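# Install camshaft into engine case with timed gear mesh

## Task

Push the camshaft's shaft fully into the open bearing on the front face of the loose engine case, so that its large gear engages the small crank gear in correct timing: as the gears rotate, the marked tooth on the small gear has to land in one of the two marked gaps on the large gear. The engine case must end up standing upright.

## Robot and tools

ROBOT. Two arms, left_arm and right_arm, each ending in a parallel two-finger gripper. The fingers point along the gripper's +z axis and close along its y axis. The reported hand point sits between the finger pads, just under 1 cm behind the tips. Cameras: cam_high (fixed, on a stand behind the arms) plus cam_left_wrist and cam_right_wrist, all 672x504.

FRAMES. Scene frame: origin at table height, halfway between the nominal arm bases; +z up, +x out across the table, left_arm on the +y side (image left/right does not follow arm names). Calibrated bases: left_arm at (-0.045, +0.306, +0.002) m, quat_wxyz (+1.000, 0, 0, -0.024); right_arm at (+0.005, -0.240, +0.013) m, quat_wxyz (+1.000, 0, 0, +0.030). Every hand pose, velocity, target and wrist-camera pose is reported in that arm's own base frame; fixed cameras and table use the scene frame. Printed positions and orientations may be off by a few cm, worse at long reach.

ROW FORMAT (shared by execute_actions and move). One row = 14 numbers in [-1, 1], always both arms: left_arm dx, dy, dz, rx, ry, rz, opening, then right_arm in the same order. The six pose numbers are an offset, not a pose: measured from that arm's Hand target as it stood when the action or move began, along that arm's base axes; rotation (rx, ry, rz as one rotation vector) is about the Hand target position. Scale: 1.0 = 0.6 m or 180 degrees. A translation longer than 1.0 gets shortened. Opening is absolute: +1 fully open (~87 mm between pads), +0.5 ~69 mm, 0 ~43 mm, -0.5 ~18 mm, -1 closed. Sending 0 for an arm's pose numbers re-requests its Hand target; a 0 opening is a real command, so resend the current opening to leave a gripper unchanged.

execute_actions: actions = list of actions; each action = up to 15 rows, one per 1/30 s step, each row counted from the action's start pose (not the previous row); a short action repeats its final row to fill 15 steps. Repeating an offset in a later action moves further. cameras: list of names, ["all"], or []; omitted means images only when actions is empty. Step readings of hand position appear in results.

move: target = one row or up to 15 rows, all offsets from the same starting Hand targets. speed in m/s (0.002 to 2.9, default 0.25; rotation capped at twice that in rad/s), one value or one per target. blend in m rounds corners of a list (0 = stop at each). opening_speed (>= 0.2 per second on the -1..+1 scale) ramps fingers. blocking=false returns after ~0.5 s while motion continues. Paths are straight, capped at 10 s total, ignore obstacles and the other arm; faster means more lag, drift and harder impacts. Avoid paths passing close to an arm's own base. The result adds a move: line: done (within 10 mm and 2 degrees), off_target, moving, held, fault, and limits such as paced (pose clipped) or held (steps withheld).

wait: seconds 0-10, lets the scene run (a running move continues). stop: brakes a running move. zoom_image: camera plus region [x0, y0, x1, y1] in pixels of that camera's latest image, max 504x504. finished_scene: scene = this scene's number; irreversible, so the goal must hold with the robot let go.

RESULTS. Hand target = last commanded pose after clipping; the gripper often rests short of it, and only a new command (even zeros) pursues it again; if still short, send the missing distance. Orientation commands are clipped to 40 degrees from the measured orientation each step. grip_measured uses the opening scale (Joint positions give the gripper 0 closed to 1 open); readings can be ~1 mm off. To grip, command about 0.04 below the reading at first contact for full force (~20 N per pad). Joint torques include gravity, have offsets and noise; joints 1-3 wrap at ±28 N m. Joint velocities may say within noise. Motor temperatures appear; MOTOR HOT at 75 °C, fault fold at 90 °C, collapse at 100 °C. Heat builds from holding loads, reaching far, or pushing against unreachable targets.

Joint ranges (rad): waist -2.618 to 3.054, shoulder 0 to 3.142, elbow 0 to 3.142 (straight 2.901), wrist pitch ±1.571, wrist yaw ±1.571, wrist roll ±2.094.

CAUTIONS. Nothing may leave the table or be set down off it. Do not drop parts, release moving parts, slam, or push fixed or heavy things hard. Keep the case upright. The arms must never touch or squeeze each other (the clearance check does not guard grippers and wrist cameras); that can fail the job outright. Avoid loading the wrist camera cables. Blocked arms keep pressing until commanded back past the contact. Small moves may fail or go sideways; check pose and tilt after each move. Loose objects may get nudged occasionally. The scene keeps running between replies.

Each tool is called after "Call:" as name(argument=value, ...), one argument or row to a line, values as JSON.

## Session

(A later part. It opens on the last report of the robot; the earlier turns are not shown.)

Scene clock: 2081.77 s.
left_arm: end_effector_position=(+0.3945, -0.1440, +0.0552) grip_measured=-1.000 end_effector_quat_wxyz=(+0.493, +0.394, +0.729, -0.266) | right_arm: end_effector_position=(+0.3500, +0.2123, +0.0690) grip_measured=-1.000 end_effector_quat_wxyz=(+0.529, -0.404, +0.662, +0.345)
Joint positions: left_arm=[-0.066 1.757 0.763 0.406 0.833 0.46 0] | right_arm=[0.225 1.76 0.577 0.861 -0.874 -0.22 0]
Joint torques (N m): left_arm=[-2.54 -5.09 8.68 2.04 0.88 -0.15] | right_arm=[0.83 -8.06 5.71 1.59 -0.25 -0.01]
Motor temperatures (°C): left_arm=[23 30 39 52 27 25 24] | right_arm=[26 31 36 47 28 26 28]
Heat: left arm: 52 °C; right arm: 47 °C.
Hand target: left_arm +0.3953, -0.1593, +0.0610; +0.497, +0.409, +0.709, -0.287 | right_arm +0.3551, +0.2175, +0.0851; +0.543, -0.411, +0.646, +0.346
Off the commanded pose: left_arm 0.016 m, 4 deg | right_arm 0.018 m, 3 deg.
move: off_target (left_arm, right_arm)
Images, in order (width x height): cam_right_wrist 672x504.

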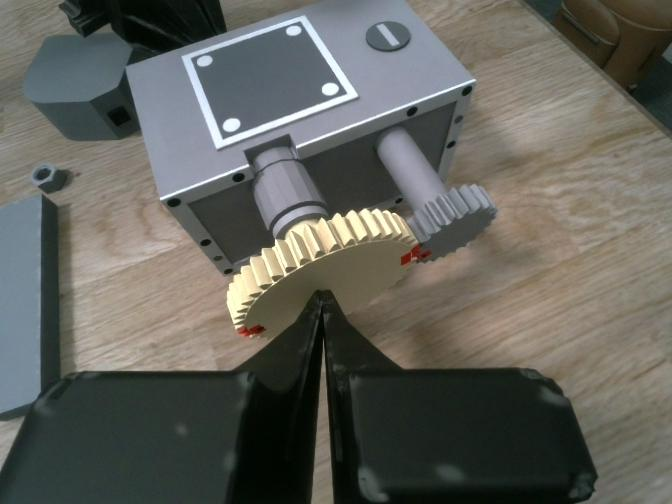

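Call:
move(
  target=[0,0,0,0,0,0,-1,0.004,0.02,-0.006,0,0,0,-1],
  speed=0.03,
  cameras=["cam_right_wrist","cam_left_wrist"],
)

Call:
zoom_image(
  camera="cam_right_wrist",
  region=[220, 130, 500, 340],
)

Scene clock: 2098.57 s.
left_arm: end_effector_position=(+0.3945, -0.1440, +0.0552) grip_measured=-1.000 end_effector_quat_wxyz=(+0.493, +0.394, +0.729, -0.266) | right_arm: end_effector_position=(+0.3520, +0.2151, +0.0672) grip_measured=-1.000 end_effector_quat_wxyz=(+0.530, -0.397, +0.670, +0.336)
Joint positions: left_arm=[-0.066 1.757 0.763 0.406 0.833 0.46 0] | right_arm=[0.244 1.76 0.577 0.861 -0.83 -0.21 0]
Joint torques (N m): left_arm=[-2.55 -5.11 8.68 2.04 0.88 -0.15] | right_arm=[2.41 -5.27 6.74 1.85 -0.38 0.04]
Heat: left arm: 51 °C; right arm: 48 °C.
Hand target: left_arm +0.3953, -0.1593, +0.0610; +0.497, +0.409, +0.709, -0.287 | right_arm +0.3575, +0.2295, +0.0815; +0.543, -0.411, +0.646, +0.346
Off the commanded pose: left_arm 0.016 m, 4 deg | right_arm 0.021 m, 4 deg.
move: off_target (left_arm, right_arm)
Images, in order (width x height): cam_left_wrist 672x504, cam_right_wrist 672x504.

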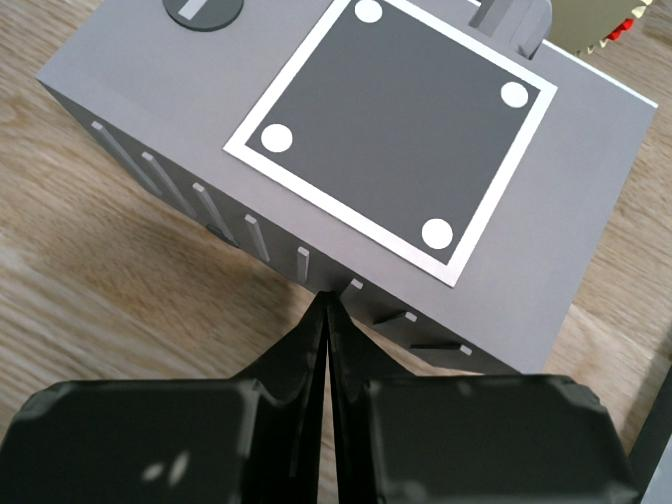

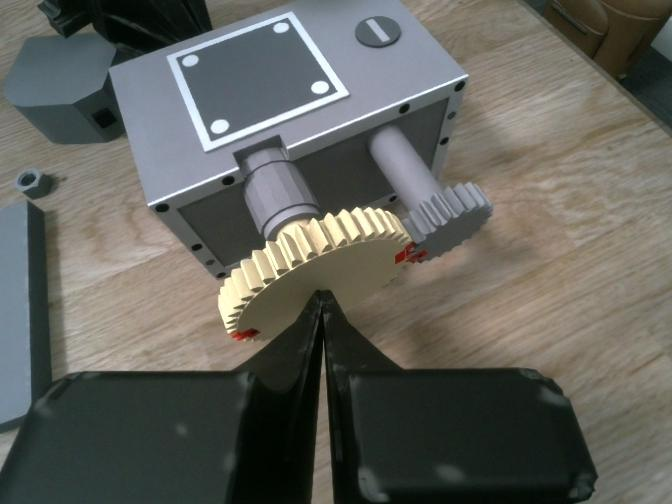

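Scaled by 1.800 from the camera's 672x504 image, which has a finer 960x720 frame.

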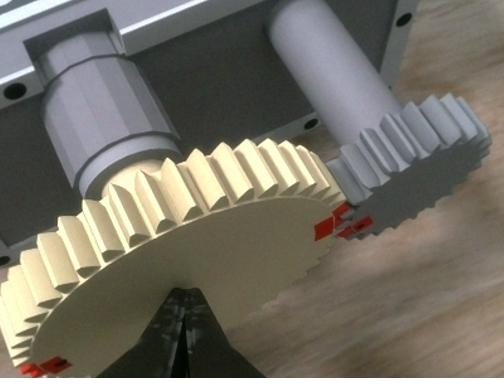

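Call:
move(
  target=[
    [0.005,0.02,0,0,0,0,-1,-0.017,-0.133,0.02,0,0,0,-1],
    [0.005,0.04,0.03,0,0,0,-1,-0.145,-0.27,0.08,0.517,0.345,-0.36,-1],
  ],
  speed=[0.1,0.25],
  cameras=["cam_right_wrist","cam_left_wrist","cam_high"],
)

Call:
zoom_image(
  camera="cam_right_wrist",
  region=[350, 150, 590, 350],
)

Scene clock: 2115.90 s.
left_arm: end_effector_position=(+0.3918, -0.1357, +0.0590) grip_measured=-1.000 end_effector_quat_wxyz=(+0.478, +0.397, +0.727, -0.292) | right_arm: end_effector_position=(+0.2721, +0.0679, +0.1345) grip_measured=-1.000 end_effector_quat_wxyz=(+0.374, +0.619, +0.476, +0.500)
Joint positions: left_arm=[-0.022 1.762 0.811 0.293 0.917 0.502 0] | right_arm=[0.252 0.457 0.012 0.217 0.233 1.898 0]
Joint torques (N m): left_arm=[0.38 -9.25 9.11 1.57 0.67 0.07] | right_arm=[0.9 0.65 5.16 1.66 0.24 -0.06]
Heat: left arm: 50 °C; right arm: 48 °C.
Hand target: left_arm +0.3984, -0.1353, +0.0791; +0.497, +0.409, +0.709, -0.287 | right_arm +0.2705, +0.0674, +0.1297; +0.376, +0.619, +0.473, +0.501
Off the commanded pose: left_arm 0.021 m, 3 deg | right_arm 0.005 m, 0 deg.
joint sent to its limit (right arm) — joint 3 (elbow), lower limit, where the elbow is as bent as it goes. The joint targets still meet the commanded pose.
move: off_target (left_arm)

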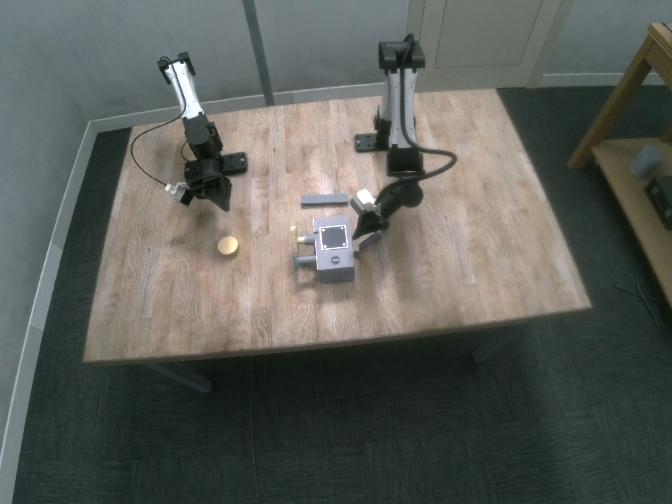

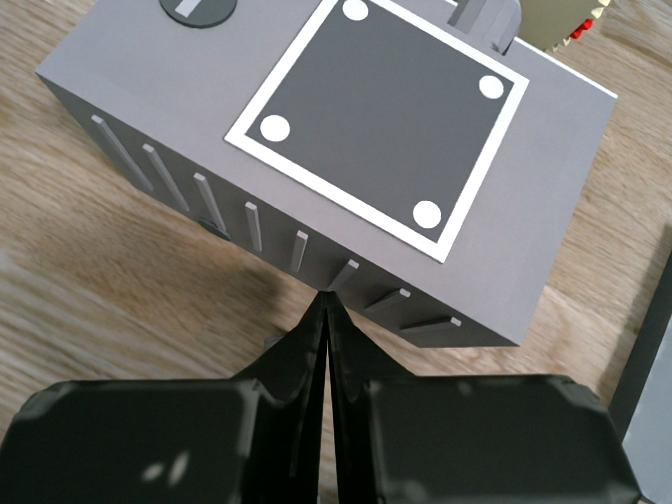

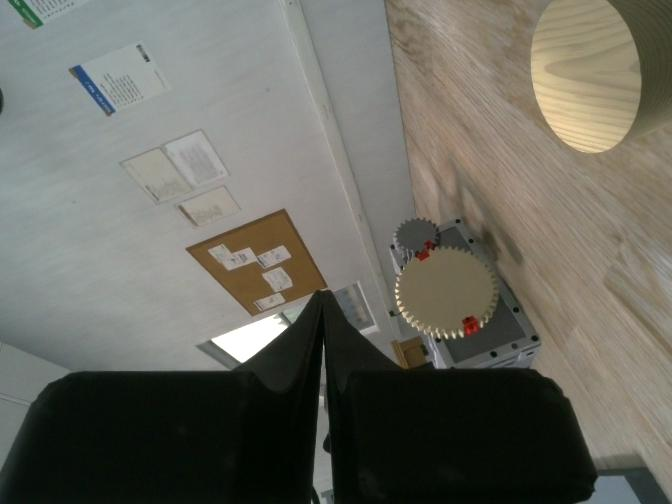

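Scaled by 2.100 from the camera's 672x504 image, which has a finer 960x720 frame.

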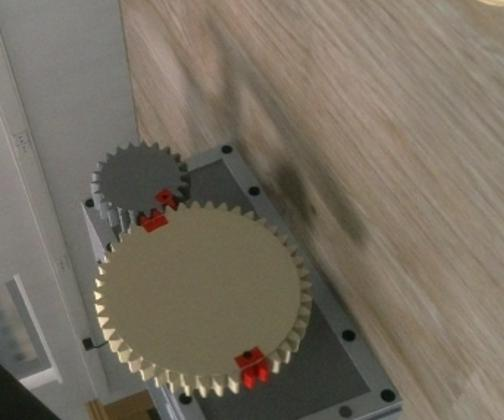

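Call:
execute_actions(
  actions=[],
)

Call:
zoom_image(
  camera="cam_right_wrist",
  region=[350, 170, 510, 290],
)

Scene clock: 2149.33 s.
left_arm: end_effector_position=(+0.3918, -0.1357, +0.0590) grip_measured=-1.000 end_effector_quat_wxyz=(+0.478, +0.397, +0.727, -0.292) | right_arm: end_effector_position=(+0.2721, +0.0678, +0.1344) grip_measured=-1.000 end_effector_quat_wxyz=(+0.374, +0.619, +0.476, +0.500)
Joint positions: left_arm=[-0.022 1.762 0.811 0.293 0.917 0.502 0] | right_arm=[0.252 0.457 0.012 0.217 0.234 1.898 0]
Joint velocities: within noise
Joint torques (N m): left_arm=[0.39 -9.26 9.11 1.57 0.67 0.07] | right_arm=[0.87 0.66 5.18 1.67 0.21 -0.06]
Motor temperatures (°C): left_arm=[23 37 39 47 27 25 24] | right_arm=[25 29 35 47 27 26 28]
Heat: left arm: 47 °C; right arm: 47 °C.
Hand target: left_arm +0.3984, -0.1353, +0.0791; +0.497, +0.409, +0.709, -0.287 | right_arm +0.2705, +0.0674, +0.1297; +0.376, +0.619, +0.474, +0.501
Tool commands: left_gripper/opening=-1.0 right_gripper/opening=-1.0
Off the commanded pose: left_arm 0.021 m, 3 deg | right_arm 0.005 m, 0 deg.

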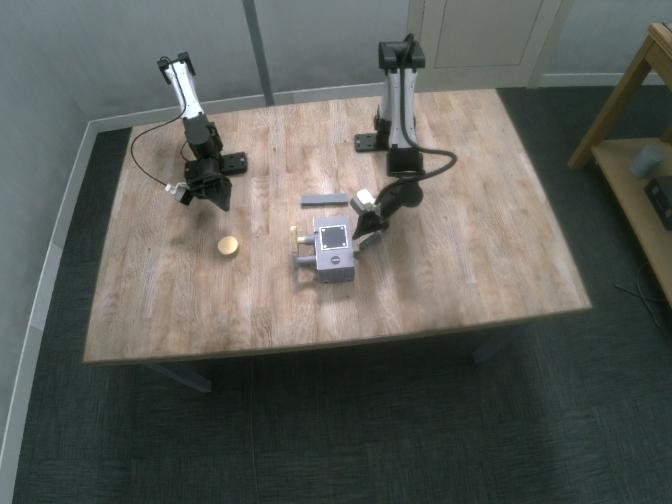

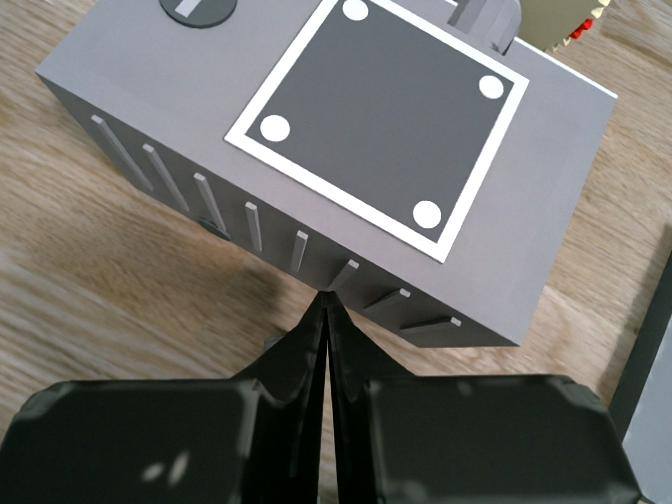

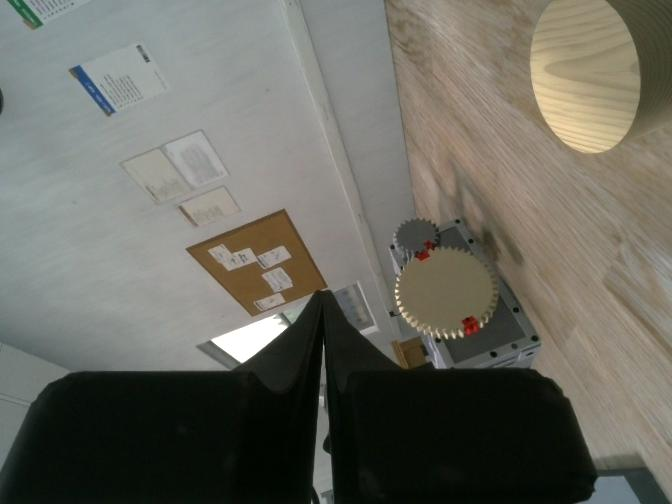

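Scaled by 3.150 from the camera's 672x504 image, which has a finer 960x720 frame.

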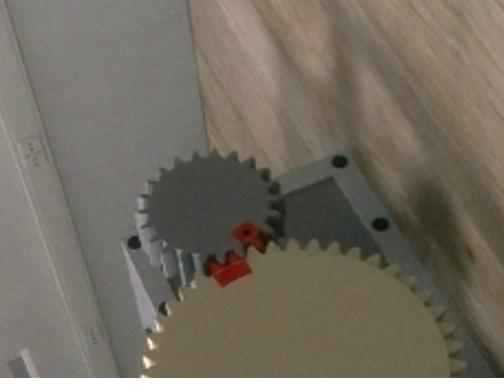

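Call:
move(
  target=[0,0,0,0,0,0,-1,0.0848,0.0903,-0.0593,-0.517,-0.345,0.36,-1],
  speed=0.2,
  cameras=["cam_right_wrist"],
)

Call:
zoom_image(
  camera="cam_right_wrist",
  region=[250, 130, 490, 310],
)

Scene clock: 2165.07 s.
left_arm: end_effector_position=(+0.3918, -0.1357, +0.0590) grip_measured=-1.000 end_effector_quat_wxyz=(+0.478, +0.397, +0.727, -0.292) | right_arm: end_effector_position=(+0.3140, +0.1207, +0.0825) grip_measured=-1.000 end_effector_quat_wxyz=(+0.531, -0.399, +0.657, +0.357)
Joint positions: left_arm=[-0.022 1.762 0.811 0.293 0.917 0.502 0] | right_arm=[-0.121 1.542 0.482 0.522 -1.21 -0.463 0]
Joint torques (N m): left_arm=[0.38 -9.26 9.11 1.57 0.67 0.08] | right_arm=[0.87 -6.26 6.16 1.23 -0.26 -0.13]
Heat: left arm: 46 °C; right arm: 47 °C.
Hand target: left_arm +0.3984, -0.1353, +0.0791; +0.497, +0.409, +0.709, -0.287 | right_arm +0.3214, +0.1216, +0.0939; +0.542, -0.411, +0.646, +0.346
Off the commanded pose: left_arm 0.021 m, 3 deg | right_arm 0.014 m, 3 deg.
move: off_target (left_arm, right_arm)
Images, in order (width x height): cam_right_wrist 672x504.

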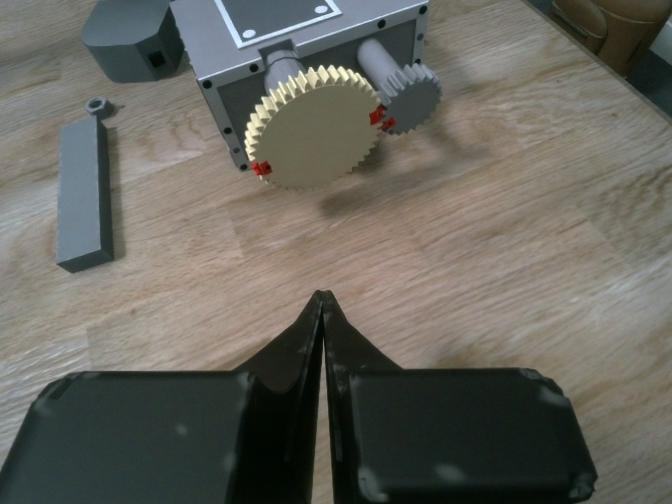

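Scaled by 2.100 from the camera's 672x504 image, which has a finer 960x720 frame.

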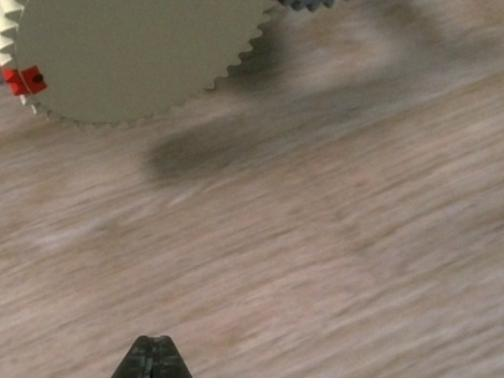

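Call:
zoom_image(
  camera="cam_right_wrist",
  region=[340, 50, 460, 150],
)

Call:
zoom_image(
  camera="cam_right_wrist",
  region=[220, 20, 460, 200],
)

Scaled by 4.200 from the camera's 672x504 image, which has a finer 960x720 frame.

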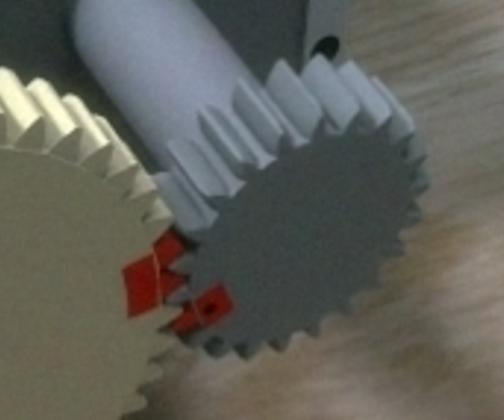

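Scaled by 2.100 from the camera's 672x504 image, which has a finer 960x720 frame.

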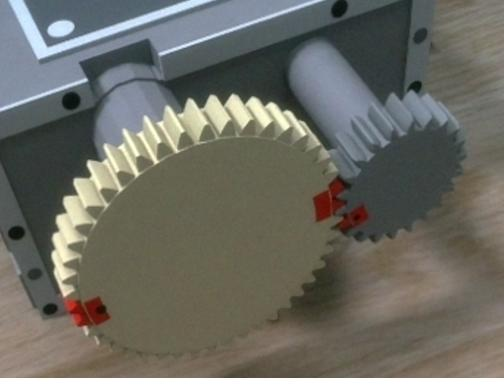

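Call:
zoom_image(
  camera="cam_right_wrist",
  region=[360, 95, 408, 143],
)

Scaled by 10.500 from the camera's 672x504 image, which has a finer 960x720 frame.

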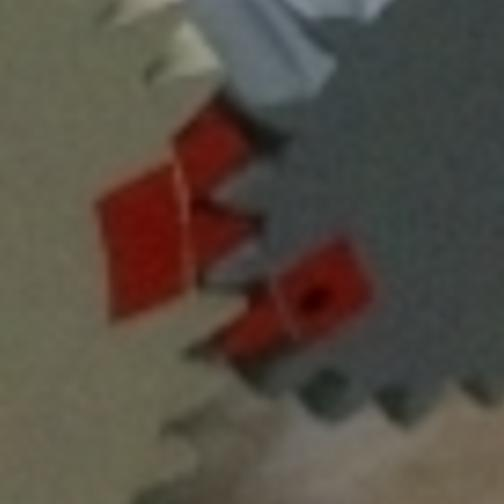

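Call:
move(
  target=[0,0,0,0,0,0,-1,-0.119,-0.036,0.0435,0.4628,0.2706,-0.4114,1],
  speed=0.25,
  cameras=["cam_right_wrist"],
)

Scene clock: 2269.87 s.
left_arm: end_effector_position=(+0.3918, -0.1357, +0.0590) grip_measured=-1.000 end_effector_quat_wxyz=(+0.478, +0.397, +0.727, -0.292) | right_arm: end_effector_position=(+0.2476, +0.0978, +0.1087) grip_measured=+0.968 end_effector_quat_wxyz=(+0.467, +0.587, +0.524, +0.405)
Joint positions: left_arm=[-0.022 1.762 0.811 0.293 0.917 0.502 0] | right_arm=[0.817 0.58 0.022 0.165 0.906 1.872 0.984]
Joint torques (N m): left_arm=[0.38 -9.26 9.11 1.57 0.67 0.07] | right_arm=[0.84 1.47 7.83 1.38 0.4 -0.04]
Motor temperatures (°C): left_arm=[23 42 40 42 27 25 24] | right_arm=[25 31 36 43 27 26 28]
Heat: left arm: 42 °C; right arm: 43 °C.
Hand target: left_arm +0.3984, -0.1353, +0.0791; +0.497, +0.409, +0.709, -0.287 | right_arm +0.2499, +0.1001, +0.1200; +0.468, +0.588, +0.516, +0.410
Off the commanded pose: left_arm 0.021 m, 3 deg | right_arm 0.012 m, 1 deg.
move: off_target (left_arm, right_arm)
Images, in order (width x height): cam_right_wrist 672x504.

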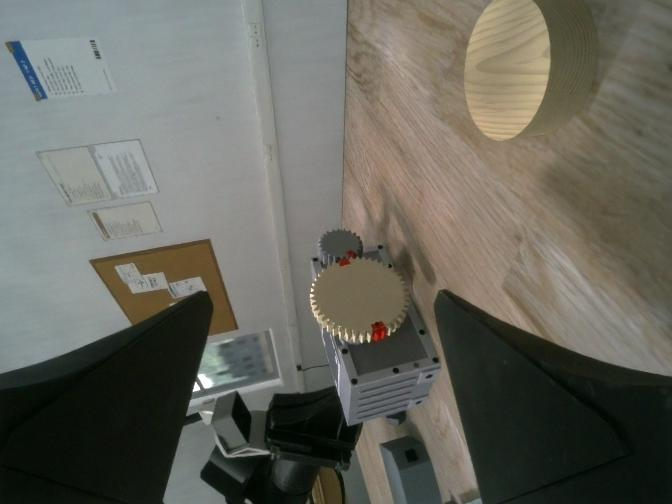

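Call:
move(
  target=[0,0,0,0,0,0,-1,0.0917,0.2,-0.045,0,0,0,1],
  speed=0.15,
  cameras=["cam_right_wrist","cam_high"],
)

Call:
zoom_image(
  camera="cam_high",
  region=[220, 170, 420, 310],
)

Scene clock: 2286.63 s.
left_arm: end_effector_position=(+0.3918, -0.1357, +0.0590) grip_measured=-1.000 end_effector_quat_wxyz=(+0.478, +0.397, +0.727, -0.292) | right_arm: end_effector_position=(+0.3019, +0.2148, +0.0859) grip_measured=+0.968 end_effector_quat_wxyz=(+0.465, +0.589, +0.524, +0.402)
Joint positions: left_arm=[-0.022 1.762 0.811 0.293 0.917 0.502 0] | right_arm=[0.992 1.614 0.383 0.705 1.064 2.025 0.984]
Joint torques (N m): left_arm=[0.39 -9.26 9.1 1.57 0.67 0.07] | right_arm=[0.61 -3.7 5.05 1.4 0.46 -0.19]
Heat: left arm: 42 °C; right arm: 43 °C.
Hand target: left_arm +0.3984, -0.1353, +0.0791; +0.497, +0.409, +0.709, -0.287 | right_arm +0.3050, +0.2200, +0.0929; +0.468, +0.588, +0.517, +0.410
Off the commanded pose: left_arm 0.021 m, 3 deg | right_arm 0.009 m, 1 deg.
move: off_target (left_arm)
Images, in order (width x height): cam_high 672x504, cam_right_wrist 672x504.

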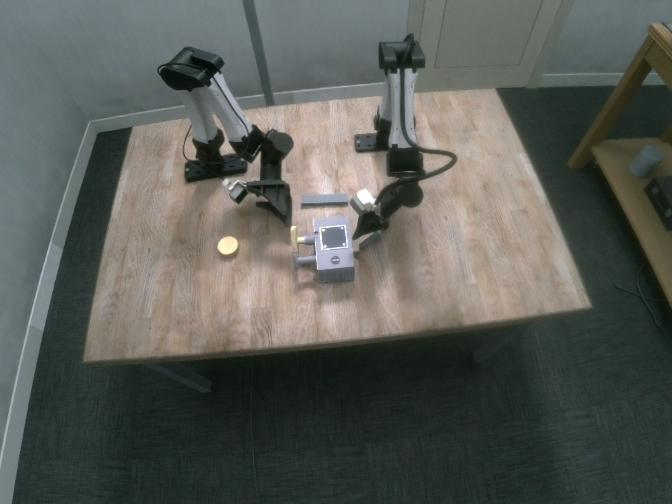

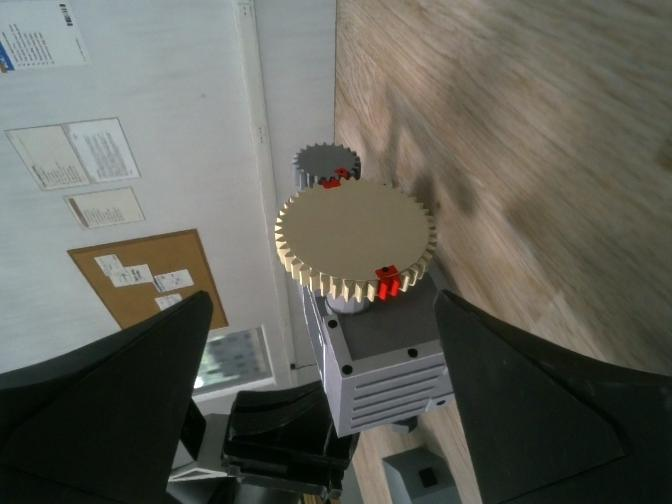

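Scaled by 2.520 from the camera's 672x504 image, which has a finer 960x720 frame.

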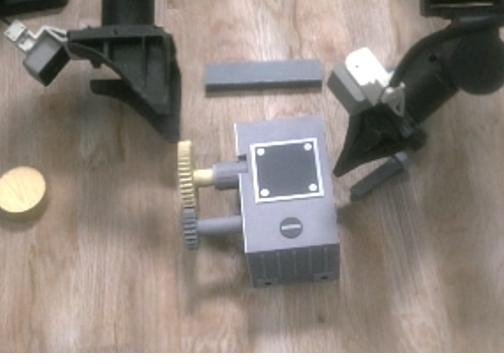

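Call:
move(
  target=[0,0,0,0,0,0,-1,0.0253,0.0403,-0.0252,0,0,0,1],
  speed=0.1,
  cameras=["cam_right_wrist"],
)

Scene clock: 2306.83 s.
left_arm: end_effector_position=(+0.3918, -0.1357, +0.0590) grip_measured=-1.000 end_effector_quat_wxyz=(+0.478, +0.397, +0.727, -0.292) | right_arm: end_effector_position=(+0.3173, +0.2378, +0.0713) grip_measured=+0.968 end_effector_quat_wxyz=(+0.467, +0.589, +0.524, +0.401)
Joint positions: left_arm=[-0.022 1.762 0.811 0.293 0.917 0.502 0] | right_arm=[0.992 1.779 0.479 0.774 1.067 2.025 0.984]
Joint torques (N m): left_arm=[0.38 -9.26 9.11 1.57 0.67 0.07] | right_arm=[0.77 -4.74 4.9 1.41 0.45 -0.18]
Heat: left arm: 43 °C; right arm: 43 °C.
Hand target: left_arm +0.3984, -0.1353, +0.0791; +0.497, +0.409, +0.709, -0.287 | right_arm +0.3202, +0.2443, +0.0780; +0.468, +0.588, +0.516, +0.410
Off the commanded pose: left_arm 0.021 m, 3 deg | right_arm 0.010 m, 1 deg.
move: off_target (left_arm)
Images, in order (width x height): cam_right_wrist 672x504.

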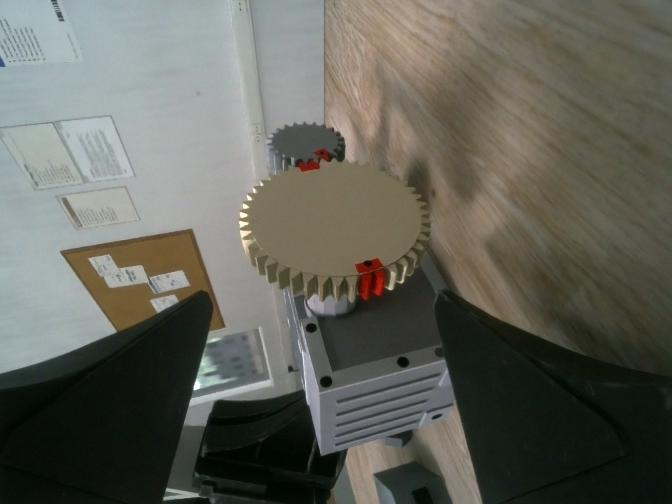

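Call:
move(
  target=[0,0,0,0,0,0,-1,0.0472,-0.0062,-0.0162,0,0,0,1],
  speed=0.08,
  cameras=["cam_right_wrist"],
)

Scene clock: 2316.03 s.
left_arm: end_effector_position=(+0.3918, -0.1357, +0.0590) grip_measured=-1.000 end_effector_quat_wxyz=(+0.478, +0.397, +0.727, -0.292) | right_arm: end_effector_position=(+0.3427, +0.2361, +0.0626) grip_measured=+0.968 end_effector_quat_wxyz=(+0.469, +0.588, +0.523, +0.402)
Joint positions: left_arm=[-0.022 1.762 0.811 0.293 0.917 0.502 0] | right_arm=[0.913 1.878 0.514 0.907 1 1.945 0.984]
Joint torques (N m): left_arm=[0.38 -9.28 9.11 1.57 0.67 0.08] | right_arm=[-0.38 -5.3 4.7 1.52 0.25 -0.19]
Heat: left arm: 43 °C; right arm: 43 °C.
Hand target: left_arm +0.3984, -0.1353, +0.0791; +0.497, +0.409, +0.709, -0.287 | right_arm +0.3485, +0.2406, +0.0681; +0.468, +0.588, +0.517, +0.410
Off the commanded pose: left_arm 0.021 m, 3 deg | right_arm 0.009 m, 1 deg.
move: off_target (left_arm)
Images, in order (width x height): cam_right_wrist 672x504.

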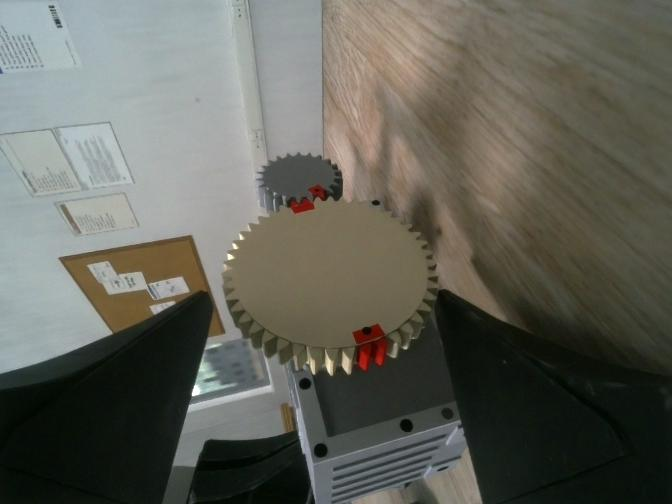

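Call:
move(
  target=[0,0,0,0,0,0,-1,0.0315,-0.0108,-0.0108,0,0,0,1],
  speed=0.06,
  cameras=["cam_right_wrist"],
)

Scene clock: 2328.60 s.
left_arm: end_effector_position=(+0.3918, -0.1357, +0.0590) grip_measured=-1.000 end_effector_quat_wxyz=(+0.478, +0.397, +0.727, -0.292) | right_arm: end_effector_position=(+0.3615, +0.2299, +0.0562) grip_measured=+0.968 end_effector_quat_wxyz=(+0.468, +0.589, +0.522, +0.401)
Joint positions: left_arm=[-0.022 1.762 0.811 0.293 0.917 0.502 0] | right_arm=[0.847 1.935 0.536 0.98 0.941 1.9 0.984]
Joint torques (N m): left_arm=[0.38 -9.26 9.1 1.57 0.67 0.08] | right_arm=[-0.36 -5.6 4.55 1.56 0.2 -0.21]
Heat: left arm: 43 °C; right arm: 43 °C.
Hand target: left_arm +0.3984, -0.1353, +0.0791; +0.497, +0.409, +0.709, -0.287 | right_arm +0.3674, +0.2339, +0.0616; +0.468, +0.588, +0.516, +0.410
Off the commanded pose: left_arm 0.021 m, 3 deg | right_arm 0.009 m, 1 deg.
move: off_target (left_arm)
Images, in order (width x height): cam_right_wrist 672x504.

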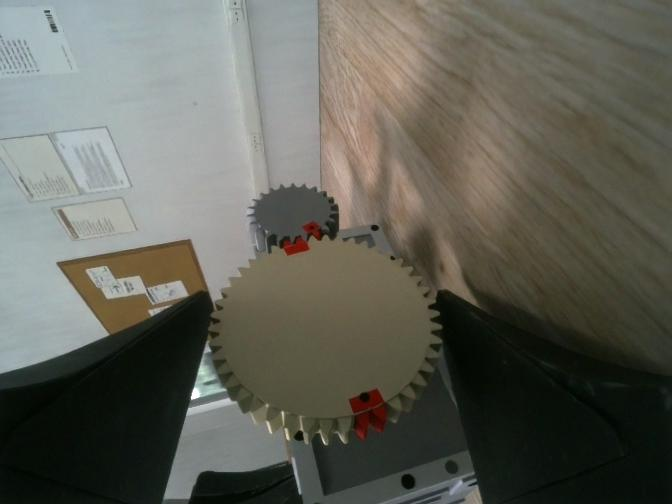

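Call:
move(
  target=[0,0,0,0,0,0,-1,0,0,0,0,0,0,0.66],
  opening_speed=0.3,
  cameras=["cam_right_wrist"],
)

Scene clock: 2334.40 s.
left_arm: end_effector_position=(+0.3918, -0.1357, +0.0590) grip_measured=-1.000 end_effector_quat_wxyz=(+0.478, +0.397, +0.727, -0.292) | right_arm: end_effector_position=(+0.3614, +0.2301, +0.0555) grip_measured=+0.710 end_effector_quat_wxyz=(+0.468, +0.588, +0.524, +0.401)
Joint positions: left_arm=[-0.022 1.762 0.811 0.293 0.917 0.502 0] | right_arm=[0.847 1.937 0.536 0.981 0.939 1.898 0.855]
Joint torques (N m): left_arm=[0.39 -9.28 9.11 1.57 0.67 0.08] | right_arm=[-0.38 -5.81 4.53 1.57 0.22 -0.19]
Heat: left arm: 43 °C; right arm: 43 °C.
Hand target: left_arm +0.3984, -0.1353, +0.0791; +0.497, +0.409, +0.709, -0.287 | right_arm +0.3674, +0.2339, +0.0616; +0.468, +0.588, +0.516, +0.410
Off the commanded pose: left_arm 0.021 m, 3 deg | right_arm 0.009 m, 1 deg.
move: off_target (left_arm)
Images, in order (width x height): cam_right_wrist 672x504.

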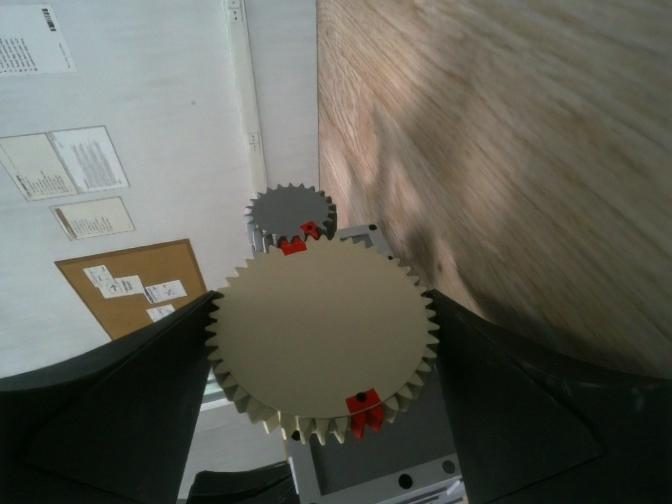

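Call:
move(
  target=[0,0,0,0,0,0,-1,-0.0035,-0.025,0,0,0,0,0.66],
  speed=0.03,
  cameras=["cam_right_wrist","cam_left_wrist"],
)

Scene clock: 2339.13 s.
left_arm: end_effector_position=(+0.3918, -0.1357, +0.0590) grip_measured=-1.000 end_effector_quat_wxyz=(+0.478, +0.397, +0.727, -0.292) | right_arm: end_effector_position=(+0.3631, +0.2256, +0.0554) grip_measured=+0.710 end_effector_quat_wxyz=(+0.463, +0.585, +0.527, +0.407)
Joint positions: left_arm=[-0.022 1.762 0.811 0.293 0.917 0.502 0] | right_arm=[0.823 1.937 0.514 1.027 0.901 1.875 0.855]
Joint torques (N m): left_arm=[0.38 -9.26 9.13 1.57 0.67 0.07] | right_arm=[-0.96 -7.65 2.18 1.57 0.3 -0.15]
Heat: left arm: 43 °C; right arm: 43 °C.
Hand target: left_arm +0.3984, -0.1353, +0.0791; +0.497, +0.409, +0.709, -0.287 | right_arm +0.3653, +0.2191, +0.0616; +0.468, +0.588, +0.517, +0.410
Off the commanded pose: left_arm 0.021 m, 3 deg | right_arm 0.009 m, 1 deg.
move: off_target (left_arm)
Images, in order (width x height): cam_left_wrist 672x504, cam_right_wrist 672x504.

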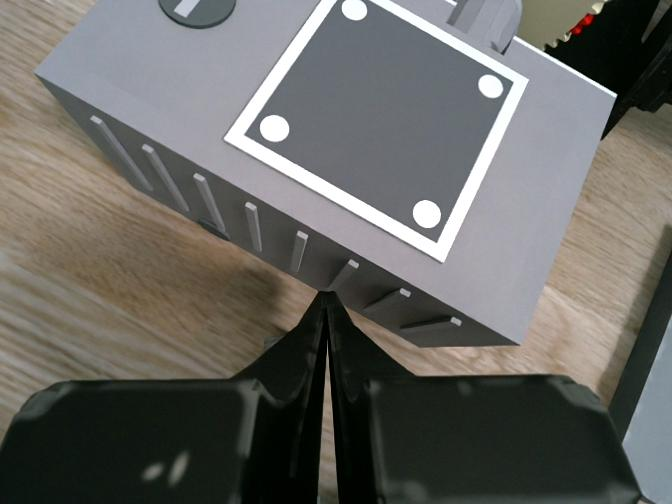

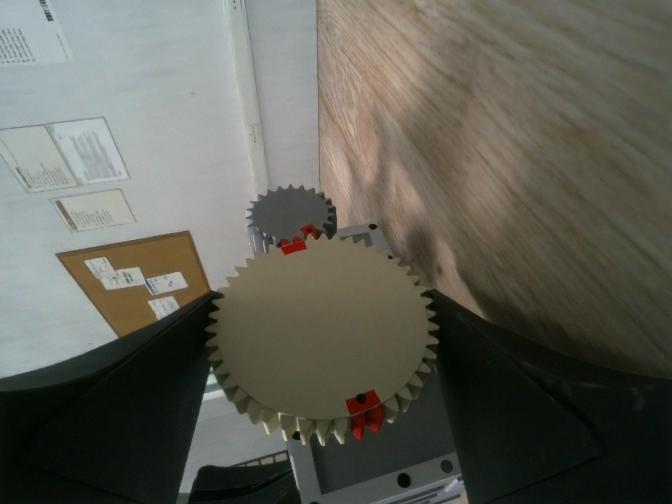

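Call:
move(
  target=[0,0,0,0,0,0,-1,-0.0022,-0.0165,0,0,0,0,0.66],
  speed=0.03,
  cameras=["cam_right_wrist","cam_left_wrist"],
)

Call:
zoom_image(
  camera="cam_right_wrist",
  region=[230, 170, 350, 260],
)

Scene clock: 2345.83 s.
left_arm: end_effector_position=(+0.3918, -0.1357, +0.0590) grip_measured=-1.000 end_effector_quat_wxyz=(+0.478, +0.397, +0.727, -0.292) | right_arm: end_effector_position=(+0.3620, +0.2229, +0.0553) grip_measured=+0.710 end_effector_quat_wxyz=(+0.455, +0.580, +0.533, +0.416)
Joint positions: left_arm=[-0.022 1.762 0.811 0.293 0.917 0.502 0] | right_arm=[0.805 1.933 0.486 1.071 0.857 1.857 0.855]
Joint torques (N m): left_arm=[0.38 -9.26 9.1 1.57 0.67 0.07] | right_arm=[-1.31 -8.31 1.55 1.52 0.55 -0.09]
Heat: left arm: 44 °C; right arm: 43 °C.
Hand target: left_arm +0.3984, -0.1353, +0.0791; +0.497, +0.409, +0.709, -0.287 | right_arm +0.3640, +0.2092, +0.0617; +0.468, +0.588, +0.517, +0.410
Off the commanded pose: left_arm 0.021 m, 3 deg | right_arm 0.015 m, 3 deg.
move: off_target (left_arm, right_arm)
Images, in order (width x height): cam_left_wrist 672x504, cam_right_wrist 672x504.

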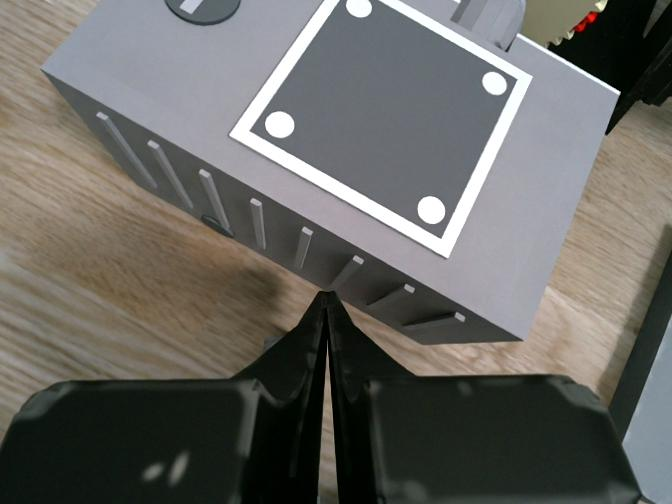

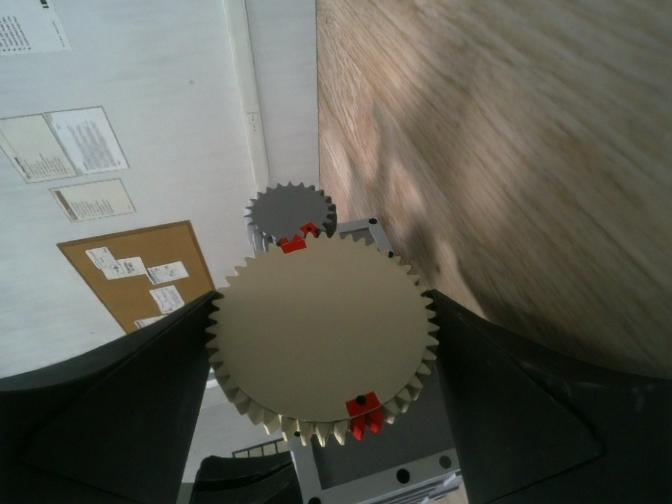

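Scaled by 4.200 from the camera's 672x504 image, which has a finer 960x720 frame.

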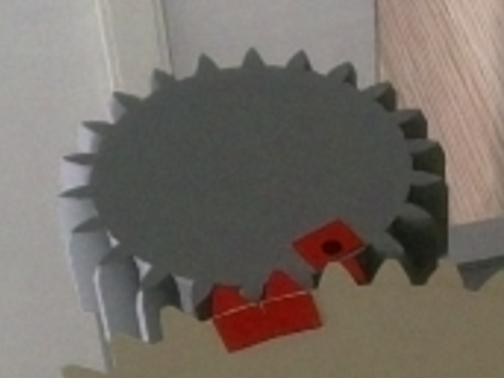

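Call:
move(
  target=[0,0,0,0,0,0,-1,0,0,0.01,0,0,-0.017,0.66],
  speed=0.03,
  cameras=["cam_right_wrist","cam_left_wrist"],
)

Scene clock: 2363.30 s.
left_arm: end_effector_position=(+0.3918, -0.1357, +0.0590) grip_measured=-1.000 end_effector_quat_wxyz=(+0.478, +0.397, +0.727, -0.292) | right_arm: end_effector_position=(+0.3606, +0.2116, +0.0550) grip_measured=+0.710 end_effector_quat_wxyz=(+0.468, +0.595, +0.521, +0.395)
Joint positions: left_arm=[-0.022 1.762 0.811 0.293 0.917 0.502 0] | right_arm=[0.81 1.905 0.486 0.996 0.918 1.895 0.855]
Joint torques (N m): left_arm=[0.39 -9.26 9.11 1.57 0.67 0.07] | right_arm=[0.55 -8.4 4.07 1.27 0.74 0]
Heat: left arm: 44 °C; right arm: 42 °C.
Hand target: left_arm +0.3984, -0.1353, +0.0791; +0.497, +0.409, +0.709, -0.287 | right_arm +0.3640, +0.2092, +0.0677; +0.479, +0.602, +0.501, +0.398
Off the commanded pose: left_arm 0.021 m, 3 deg | right_arm 0.013 m, 3 deg.
move: off_target (left_arm, right_arm)
Images, in order (width x height): cam_left_wrist 672x504, cam_right_wrist 672x504.

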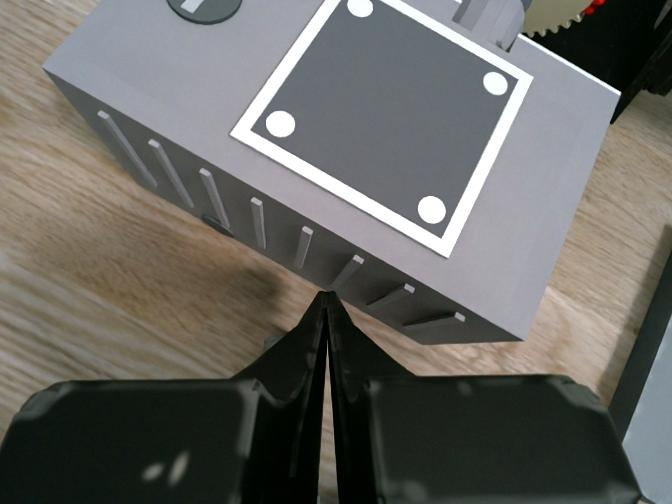

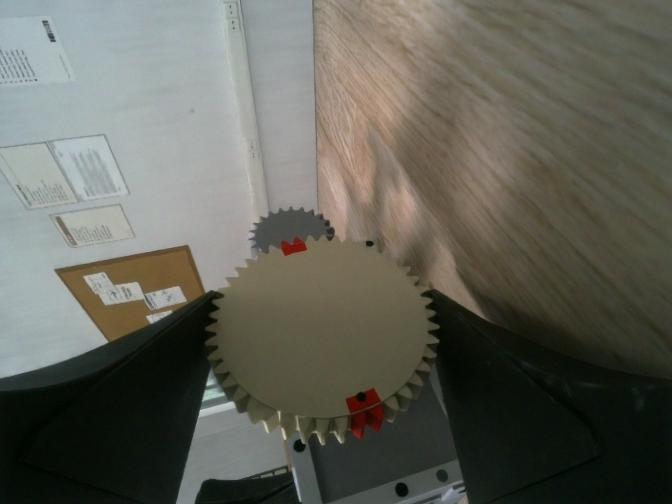

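Call:
move(
  target=[0,0,0,0,0,0,-1,-0.002,0,-0.0053,0.0118,0.0903,0,0.66],
  speed=0.06,
  cameras=["cam_right_wrist","cam_left_wrist"],
)

Scene clock: 2378.67 s.
left_arm: end_effector_position=(+0.3918, -0.1357, +0.0590) grip_measured=-1.000 end_effector_quat_wxyz=(+0.478, +0.397, +0.727, -0.292) | right_arm: end_effector_position=(+0.3581, +0.2083, +0.0540) grip_measured=+0.710 end_effector_quat_wxyz=(+0.396, +0.639, +0.575, +0.324)
Joint positions: left_arm=[-0.022 1.762 0.811 0.293 0.917 0.502 0] | right_arm=[0.76 1.691 0.616 0.349 0.768 2.076 0.855]
Joint torques (N m): left_arm=[0.36 -9.28 9.11 1.57 0.67 0.07] | right_arm=[-0.44 -7.6 5.9 0.98 0.36 -0.08]
Heat: left arm: 44 °C; right arm: 42 °C.
Hand target: left_arm +0.3984, -0.1353, +0.0791; +0.497, +0.409, +0.709, -0.287 | right_arm +0.3627, +0.2091, +0.0645; +0.392, +0.661, +0.556, +0.318
Off the commanded pose: left_arm 0.021 m, 3 deg | right_arm 0.012 m, 3 deg.
joint sent to its limit (right arm) — joint 6 (wrist roll), upper limit. The joint targets are off in orientation, not in position.
move: off_target (left_arm, right_arm)
Images, in order (width x height): cam_left_wrist 672x504, cam_right_wrist 672x504.

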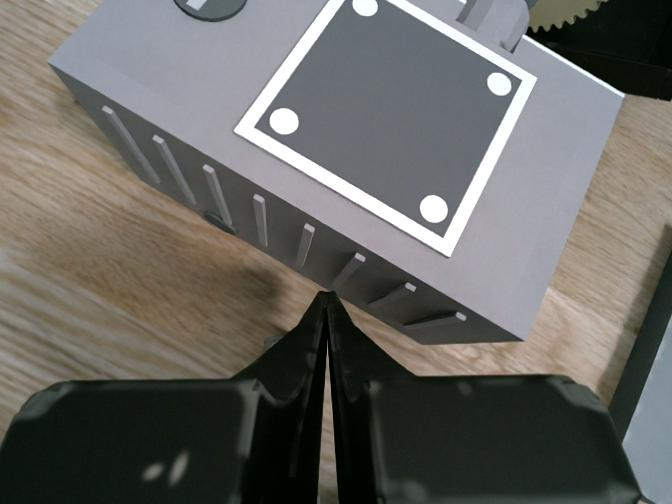

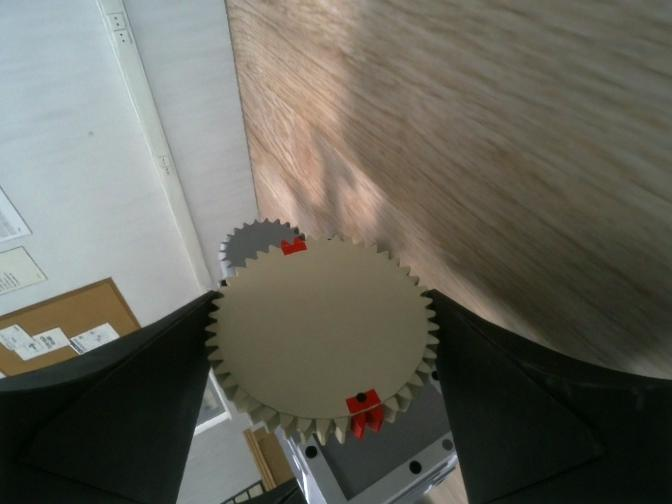

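Call:
zoom_image(
  camera="cam_right_wrist",
  region=[200, 200, 340, 300],
)

Scaled by 3.600 from the camera's 672x504 image, which has a finer 960x720 frame.

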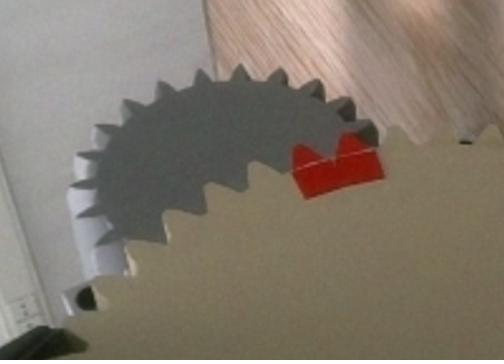

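Call:
move(
  target=[
    [0,0,0,0,0,0,-1,0,0,0,0,0,0,0.78],
    [0,0,0,0,0,0,-1,0.0013,0,0.0032,-0.0072,-0.055,0,0.78],
  ],
  speed=0.06,
  opening_speed=0.3,
  cameras=["cam_right_wrist"],
)

Scene clock: 2400.60 s.
left_arm: end_effector_position=(+0.3918, -0.1357, +0.0590) grip_measured=-1.000 end_effector_quat_wxyz=(+0.478, +0.397, +0.727, -0.292) | right_arm: end_effector_position=(+0.3604, +0.2066, +0.0556) grip_measured=+0.780 end_effector_quat_wxyz=(+0.440, +0.626, +0.542, +0.346)
Joint positions: left_arm=[-0.022 1.762 0.811 0.293 0.917 0.502 0] | right_arm=[0.793 1.763 0.565 0.57 0.882 2.035 0.89]
Joint torques (N m): left_arm=[0.38 -9.26 9.11 1.57 0.67 0.07] | right_arm=[0.81 -5.64 3.44 1.83 0.61 -0.12]
Heat: left arm: 45 °C; right arm: 41 °C.
Hand target: left_arm +0.3984, -0.1353, +0.0791; +0.497, +0.409, +0.709, -0.287 | right_arm +0.3635, +0.2092, +0.0664; +0.446, +0.626, +0.523, +0.367
Off the commanded pose: left_arm 0.021 m, 3 deg | right_arm 0.012 m, 3 deg.
move: off_target (left_arm, right_arm)
Images, in order (width x height): cam_right_wrist 672x504.

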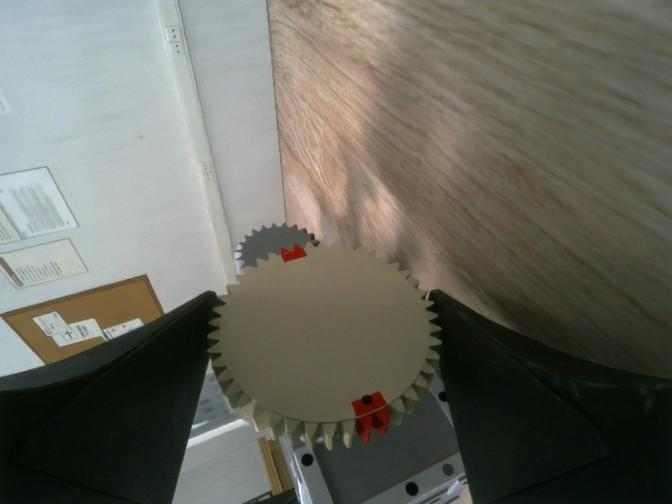

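Call:
move(
  target=[
    [0,0,0,0,0,0,-1,0,0,0,0,0,0,0.97],
    [0,0,0,0,0,0,-1,0.0008,0,0.0025,-0.006,-0.045,0,0.97],
  ],
  speed=0.06,
  opening_speed=0.3,
  cameras=["cam_right_wrist"],
)

Scene clock: 2413.13 s.
left_arm: end_effector_position=(+0.3918, -0.1357, +0.0590) grip_measured=-1.000 end_effector_quat_wxyz=(+0.478, +0.397, +0.727, -0.292) | right_arm: end_effector_position=(+0.3635, +0.2079, +0.0586) grip_measured=+0.968 end_effector_quat_wxyz=(+0.484, +0.594, +0.511, +0.389)
Joint positions: left_arm=[-0.022 1.762 0.811 0.293 0.917 0.502 0] | right_arm=[0.811 1.913 0.496 1.011 0.955 1.876 0.984]
Joint torques (N m): left_arm=[0.38 -9.28 9.13 1.57 0.67 0.07] | right_arm=[0.81 -5.94 2.63 1.91 0.46 -0.14]
Heat: left arm: 45 °C; right arm: 43 °C.
Hand target: left_arm +0.3984, -0.1353, +0.0791; +0.497, +0.409, +0.709, -0.287 | right_arm +0.3641, +0.2091, +0.0679; +0.488, +0.594, +0.494, +0.405
Off the commanded pose: left_arm 0.021 m, 3 deg | right_arm 0.009 m, 3 deg.
move: off_target (left_arm, right_arm)
Images, in order (width x height): cam_right_wrist 672x504.

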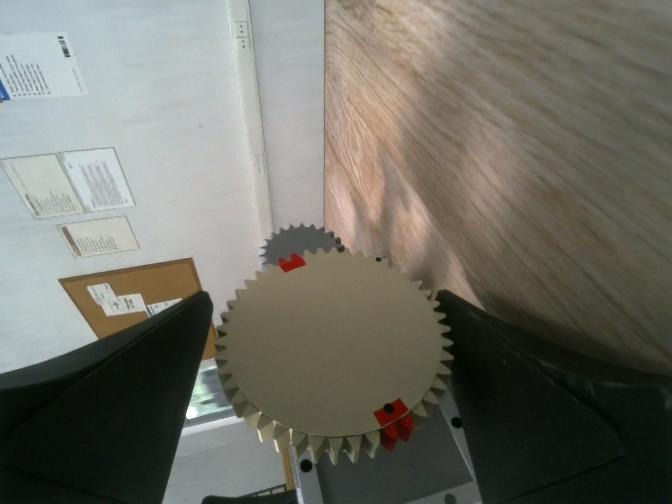

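Call:
move(
  target=[0,0,0,0,0,0,-1,-0.001,-0.003,-0.0075,0,0,0,0.97],
  speed=0.06,
  cameras=["cam_right_wrist"],
)

Scene clock: 2424.57 s.
left_arm: end_effector_position=(+0.3918, -0.1357, +0.0590) grip_measured=-1.000 end_effector_quat_wxyz=(+0.478, +0.397, +0.727, -0.292) | right_arm: end_effector_position=(+0.3636, +0.2076, +0.0583) grip_measured=+0.968 end_effector_quat_wxyz=(+0.485, +0.595, +0.504, +0.396)
Joint positions: left_arm=[-0.022 1.762 0.811 0.293 0.917 0.502 0] | right_arm=[0.811 1.933 0.489 1.059 0.958 1.874 0.984]
Joint torques (N m): left_arm=[0.39 -9.26 9.13 1.57 0.67 0.07] | right_arm=[0.53 -5.83 2.36 1.8 0.38 -0.16]
Heat: left arm: 45 °C; right arm: 43 °C.
Hand target: left_arm +0.3984, -0.1353, +0.0791; +0.497, +0.409, +0.709, -0.287 | right_arm +0.3635, +0.2073, +0.0635; +0.488, +0.594, +0.494, +0.405
Off the commanded pose: left_arm 0.021 m, 3 deg | right_arm 0.005 m, 2 deg.
move: off_target (left_arm)
Images, in order (width x height): cam_right_wrist 672x504.

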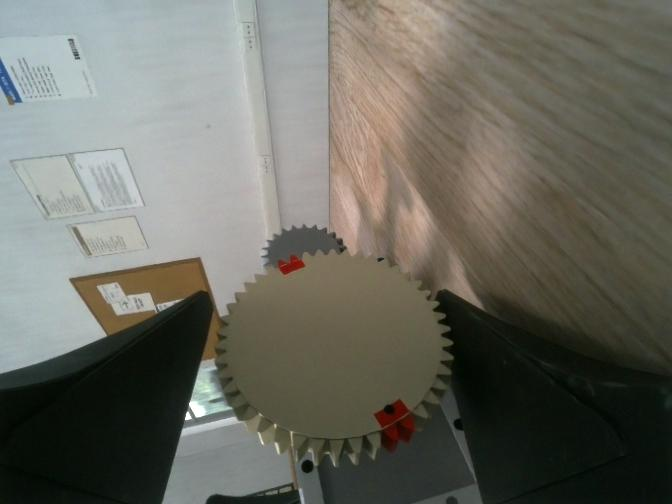

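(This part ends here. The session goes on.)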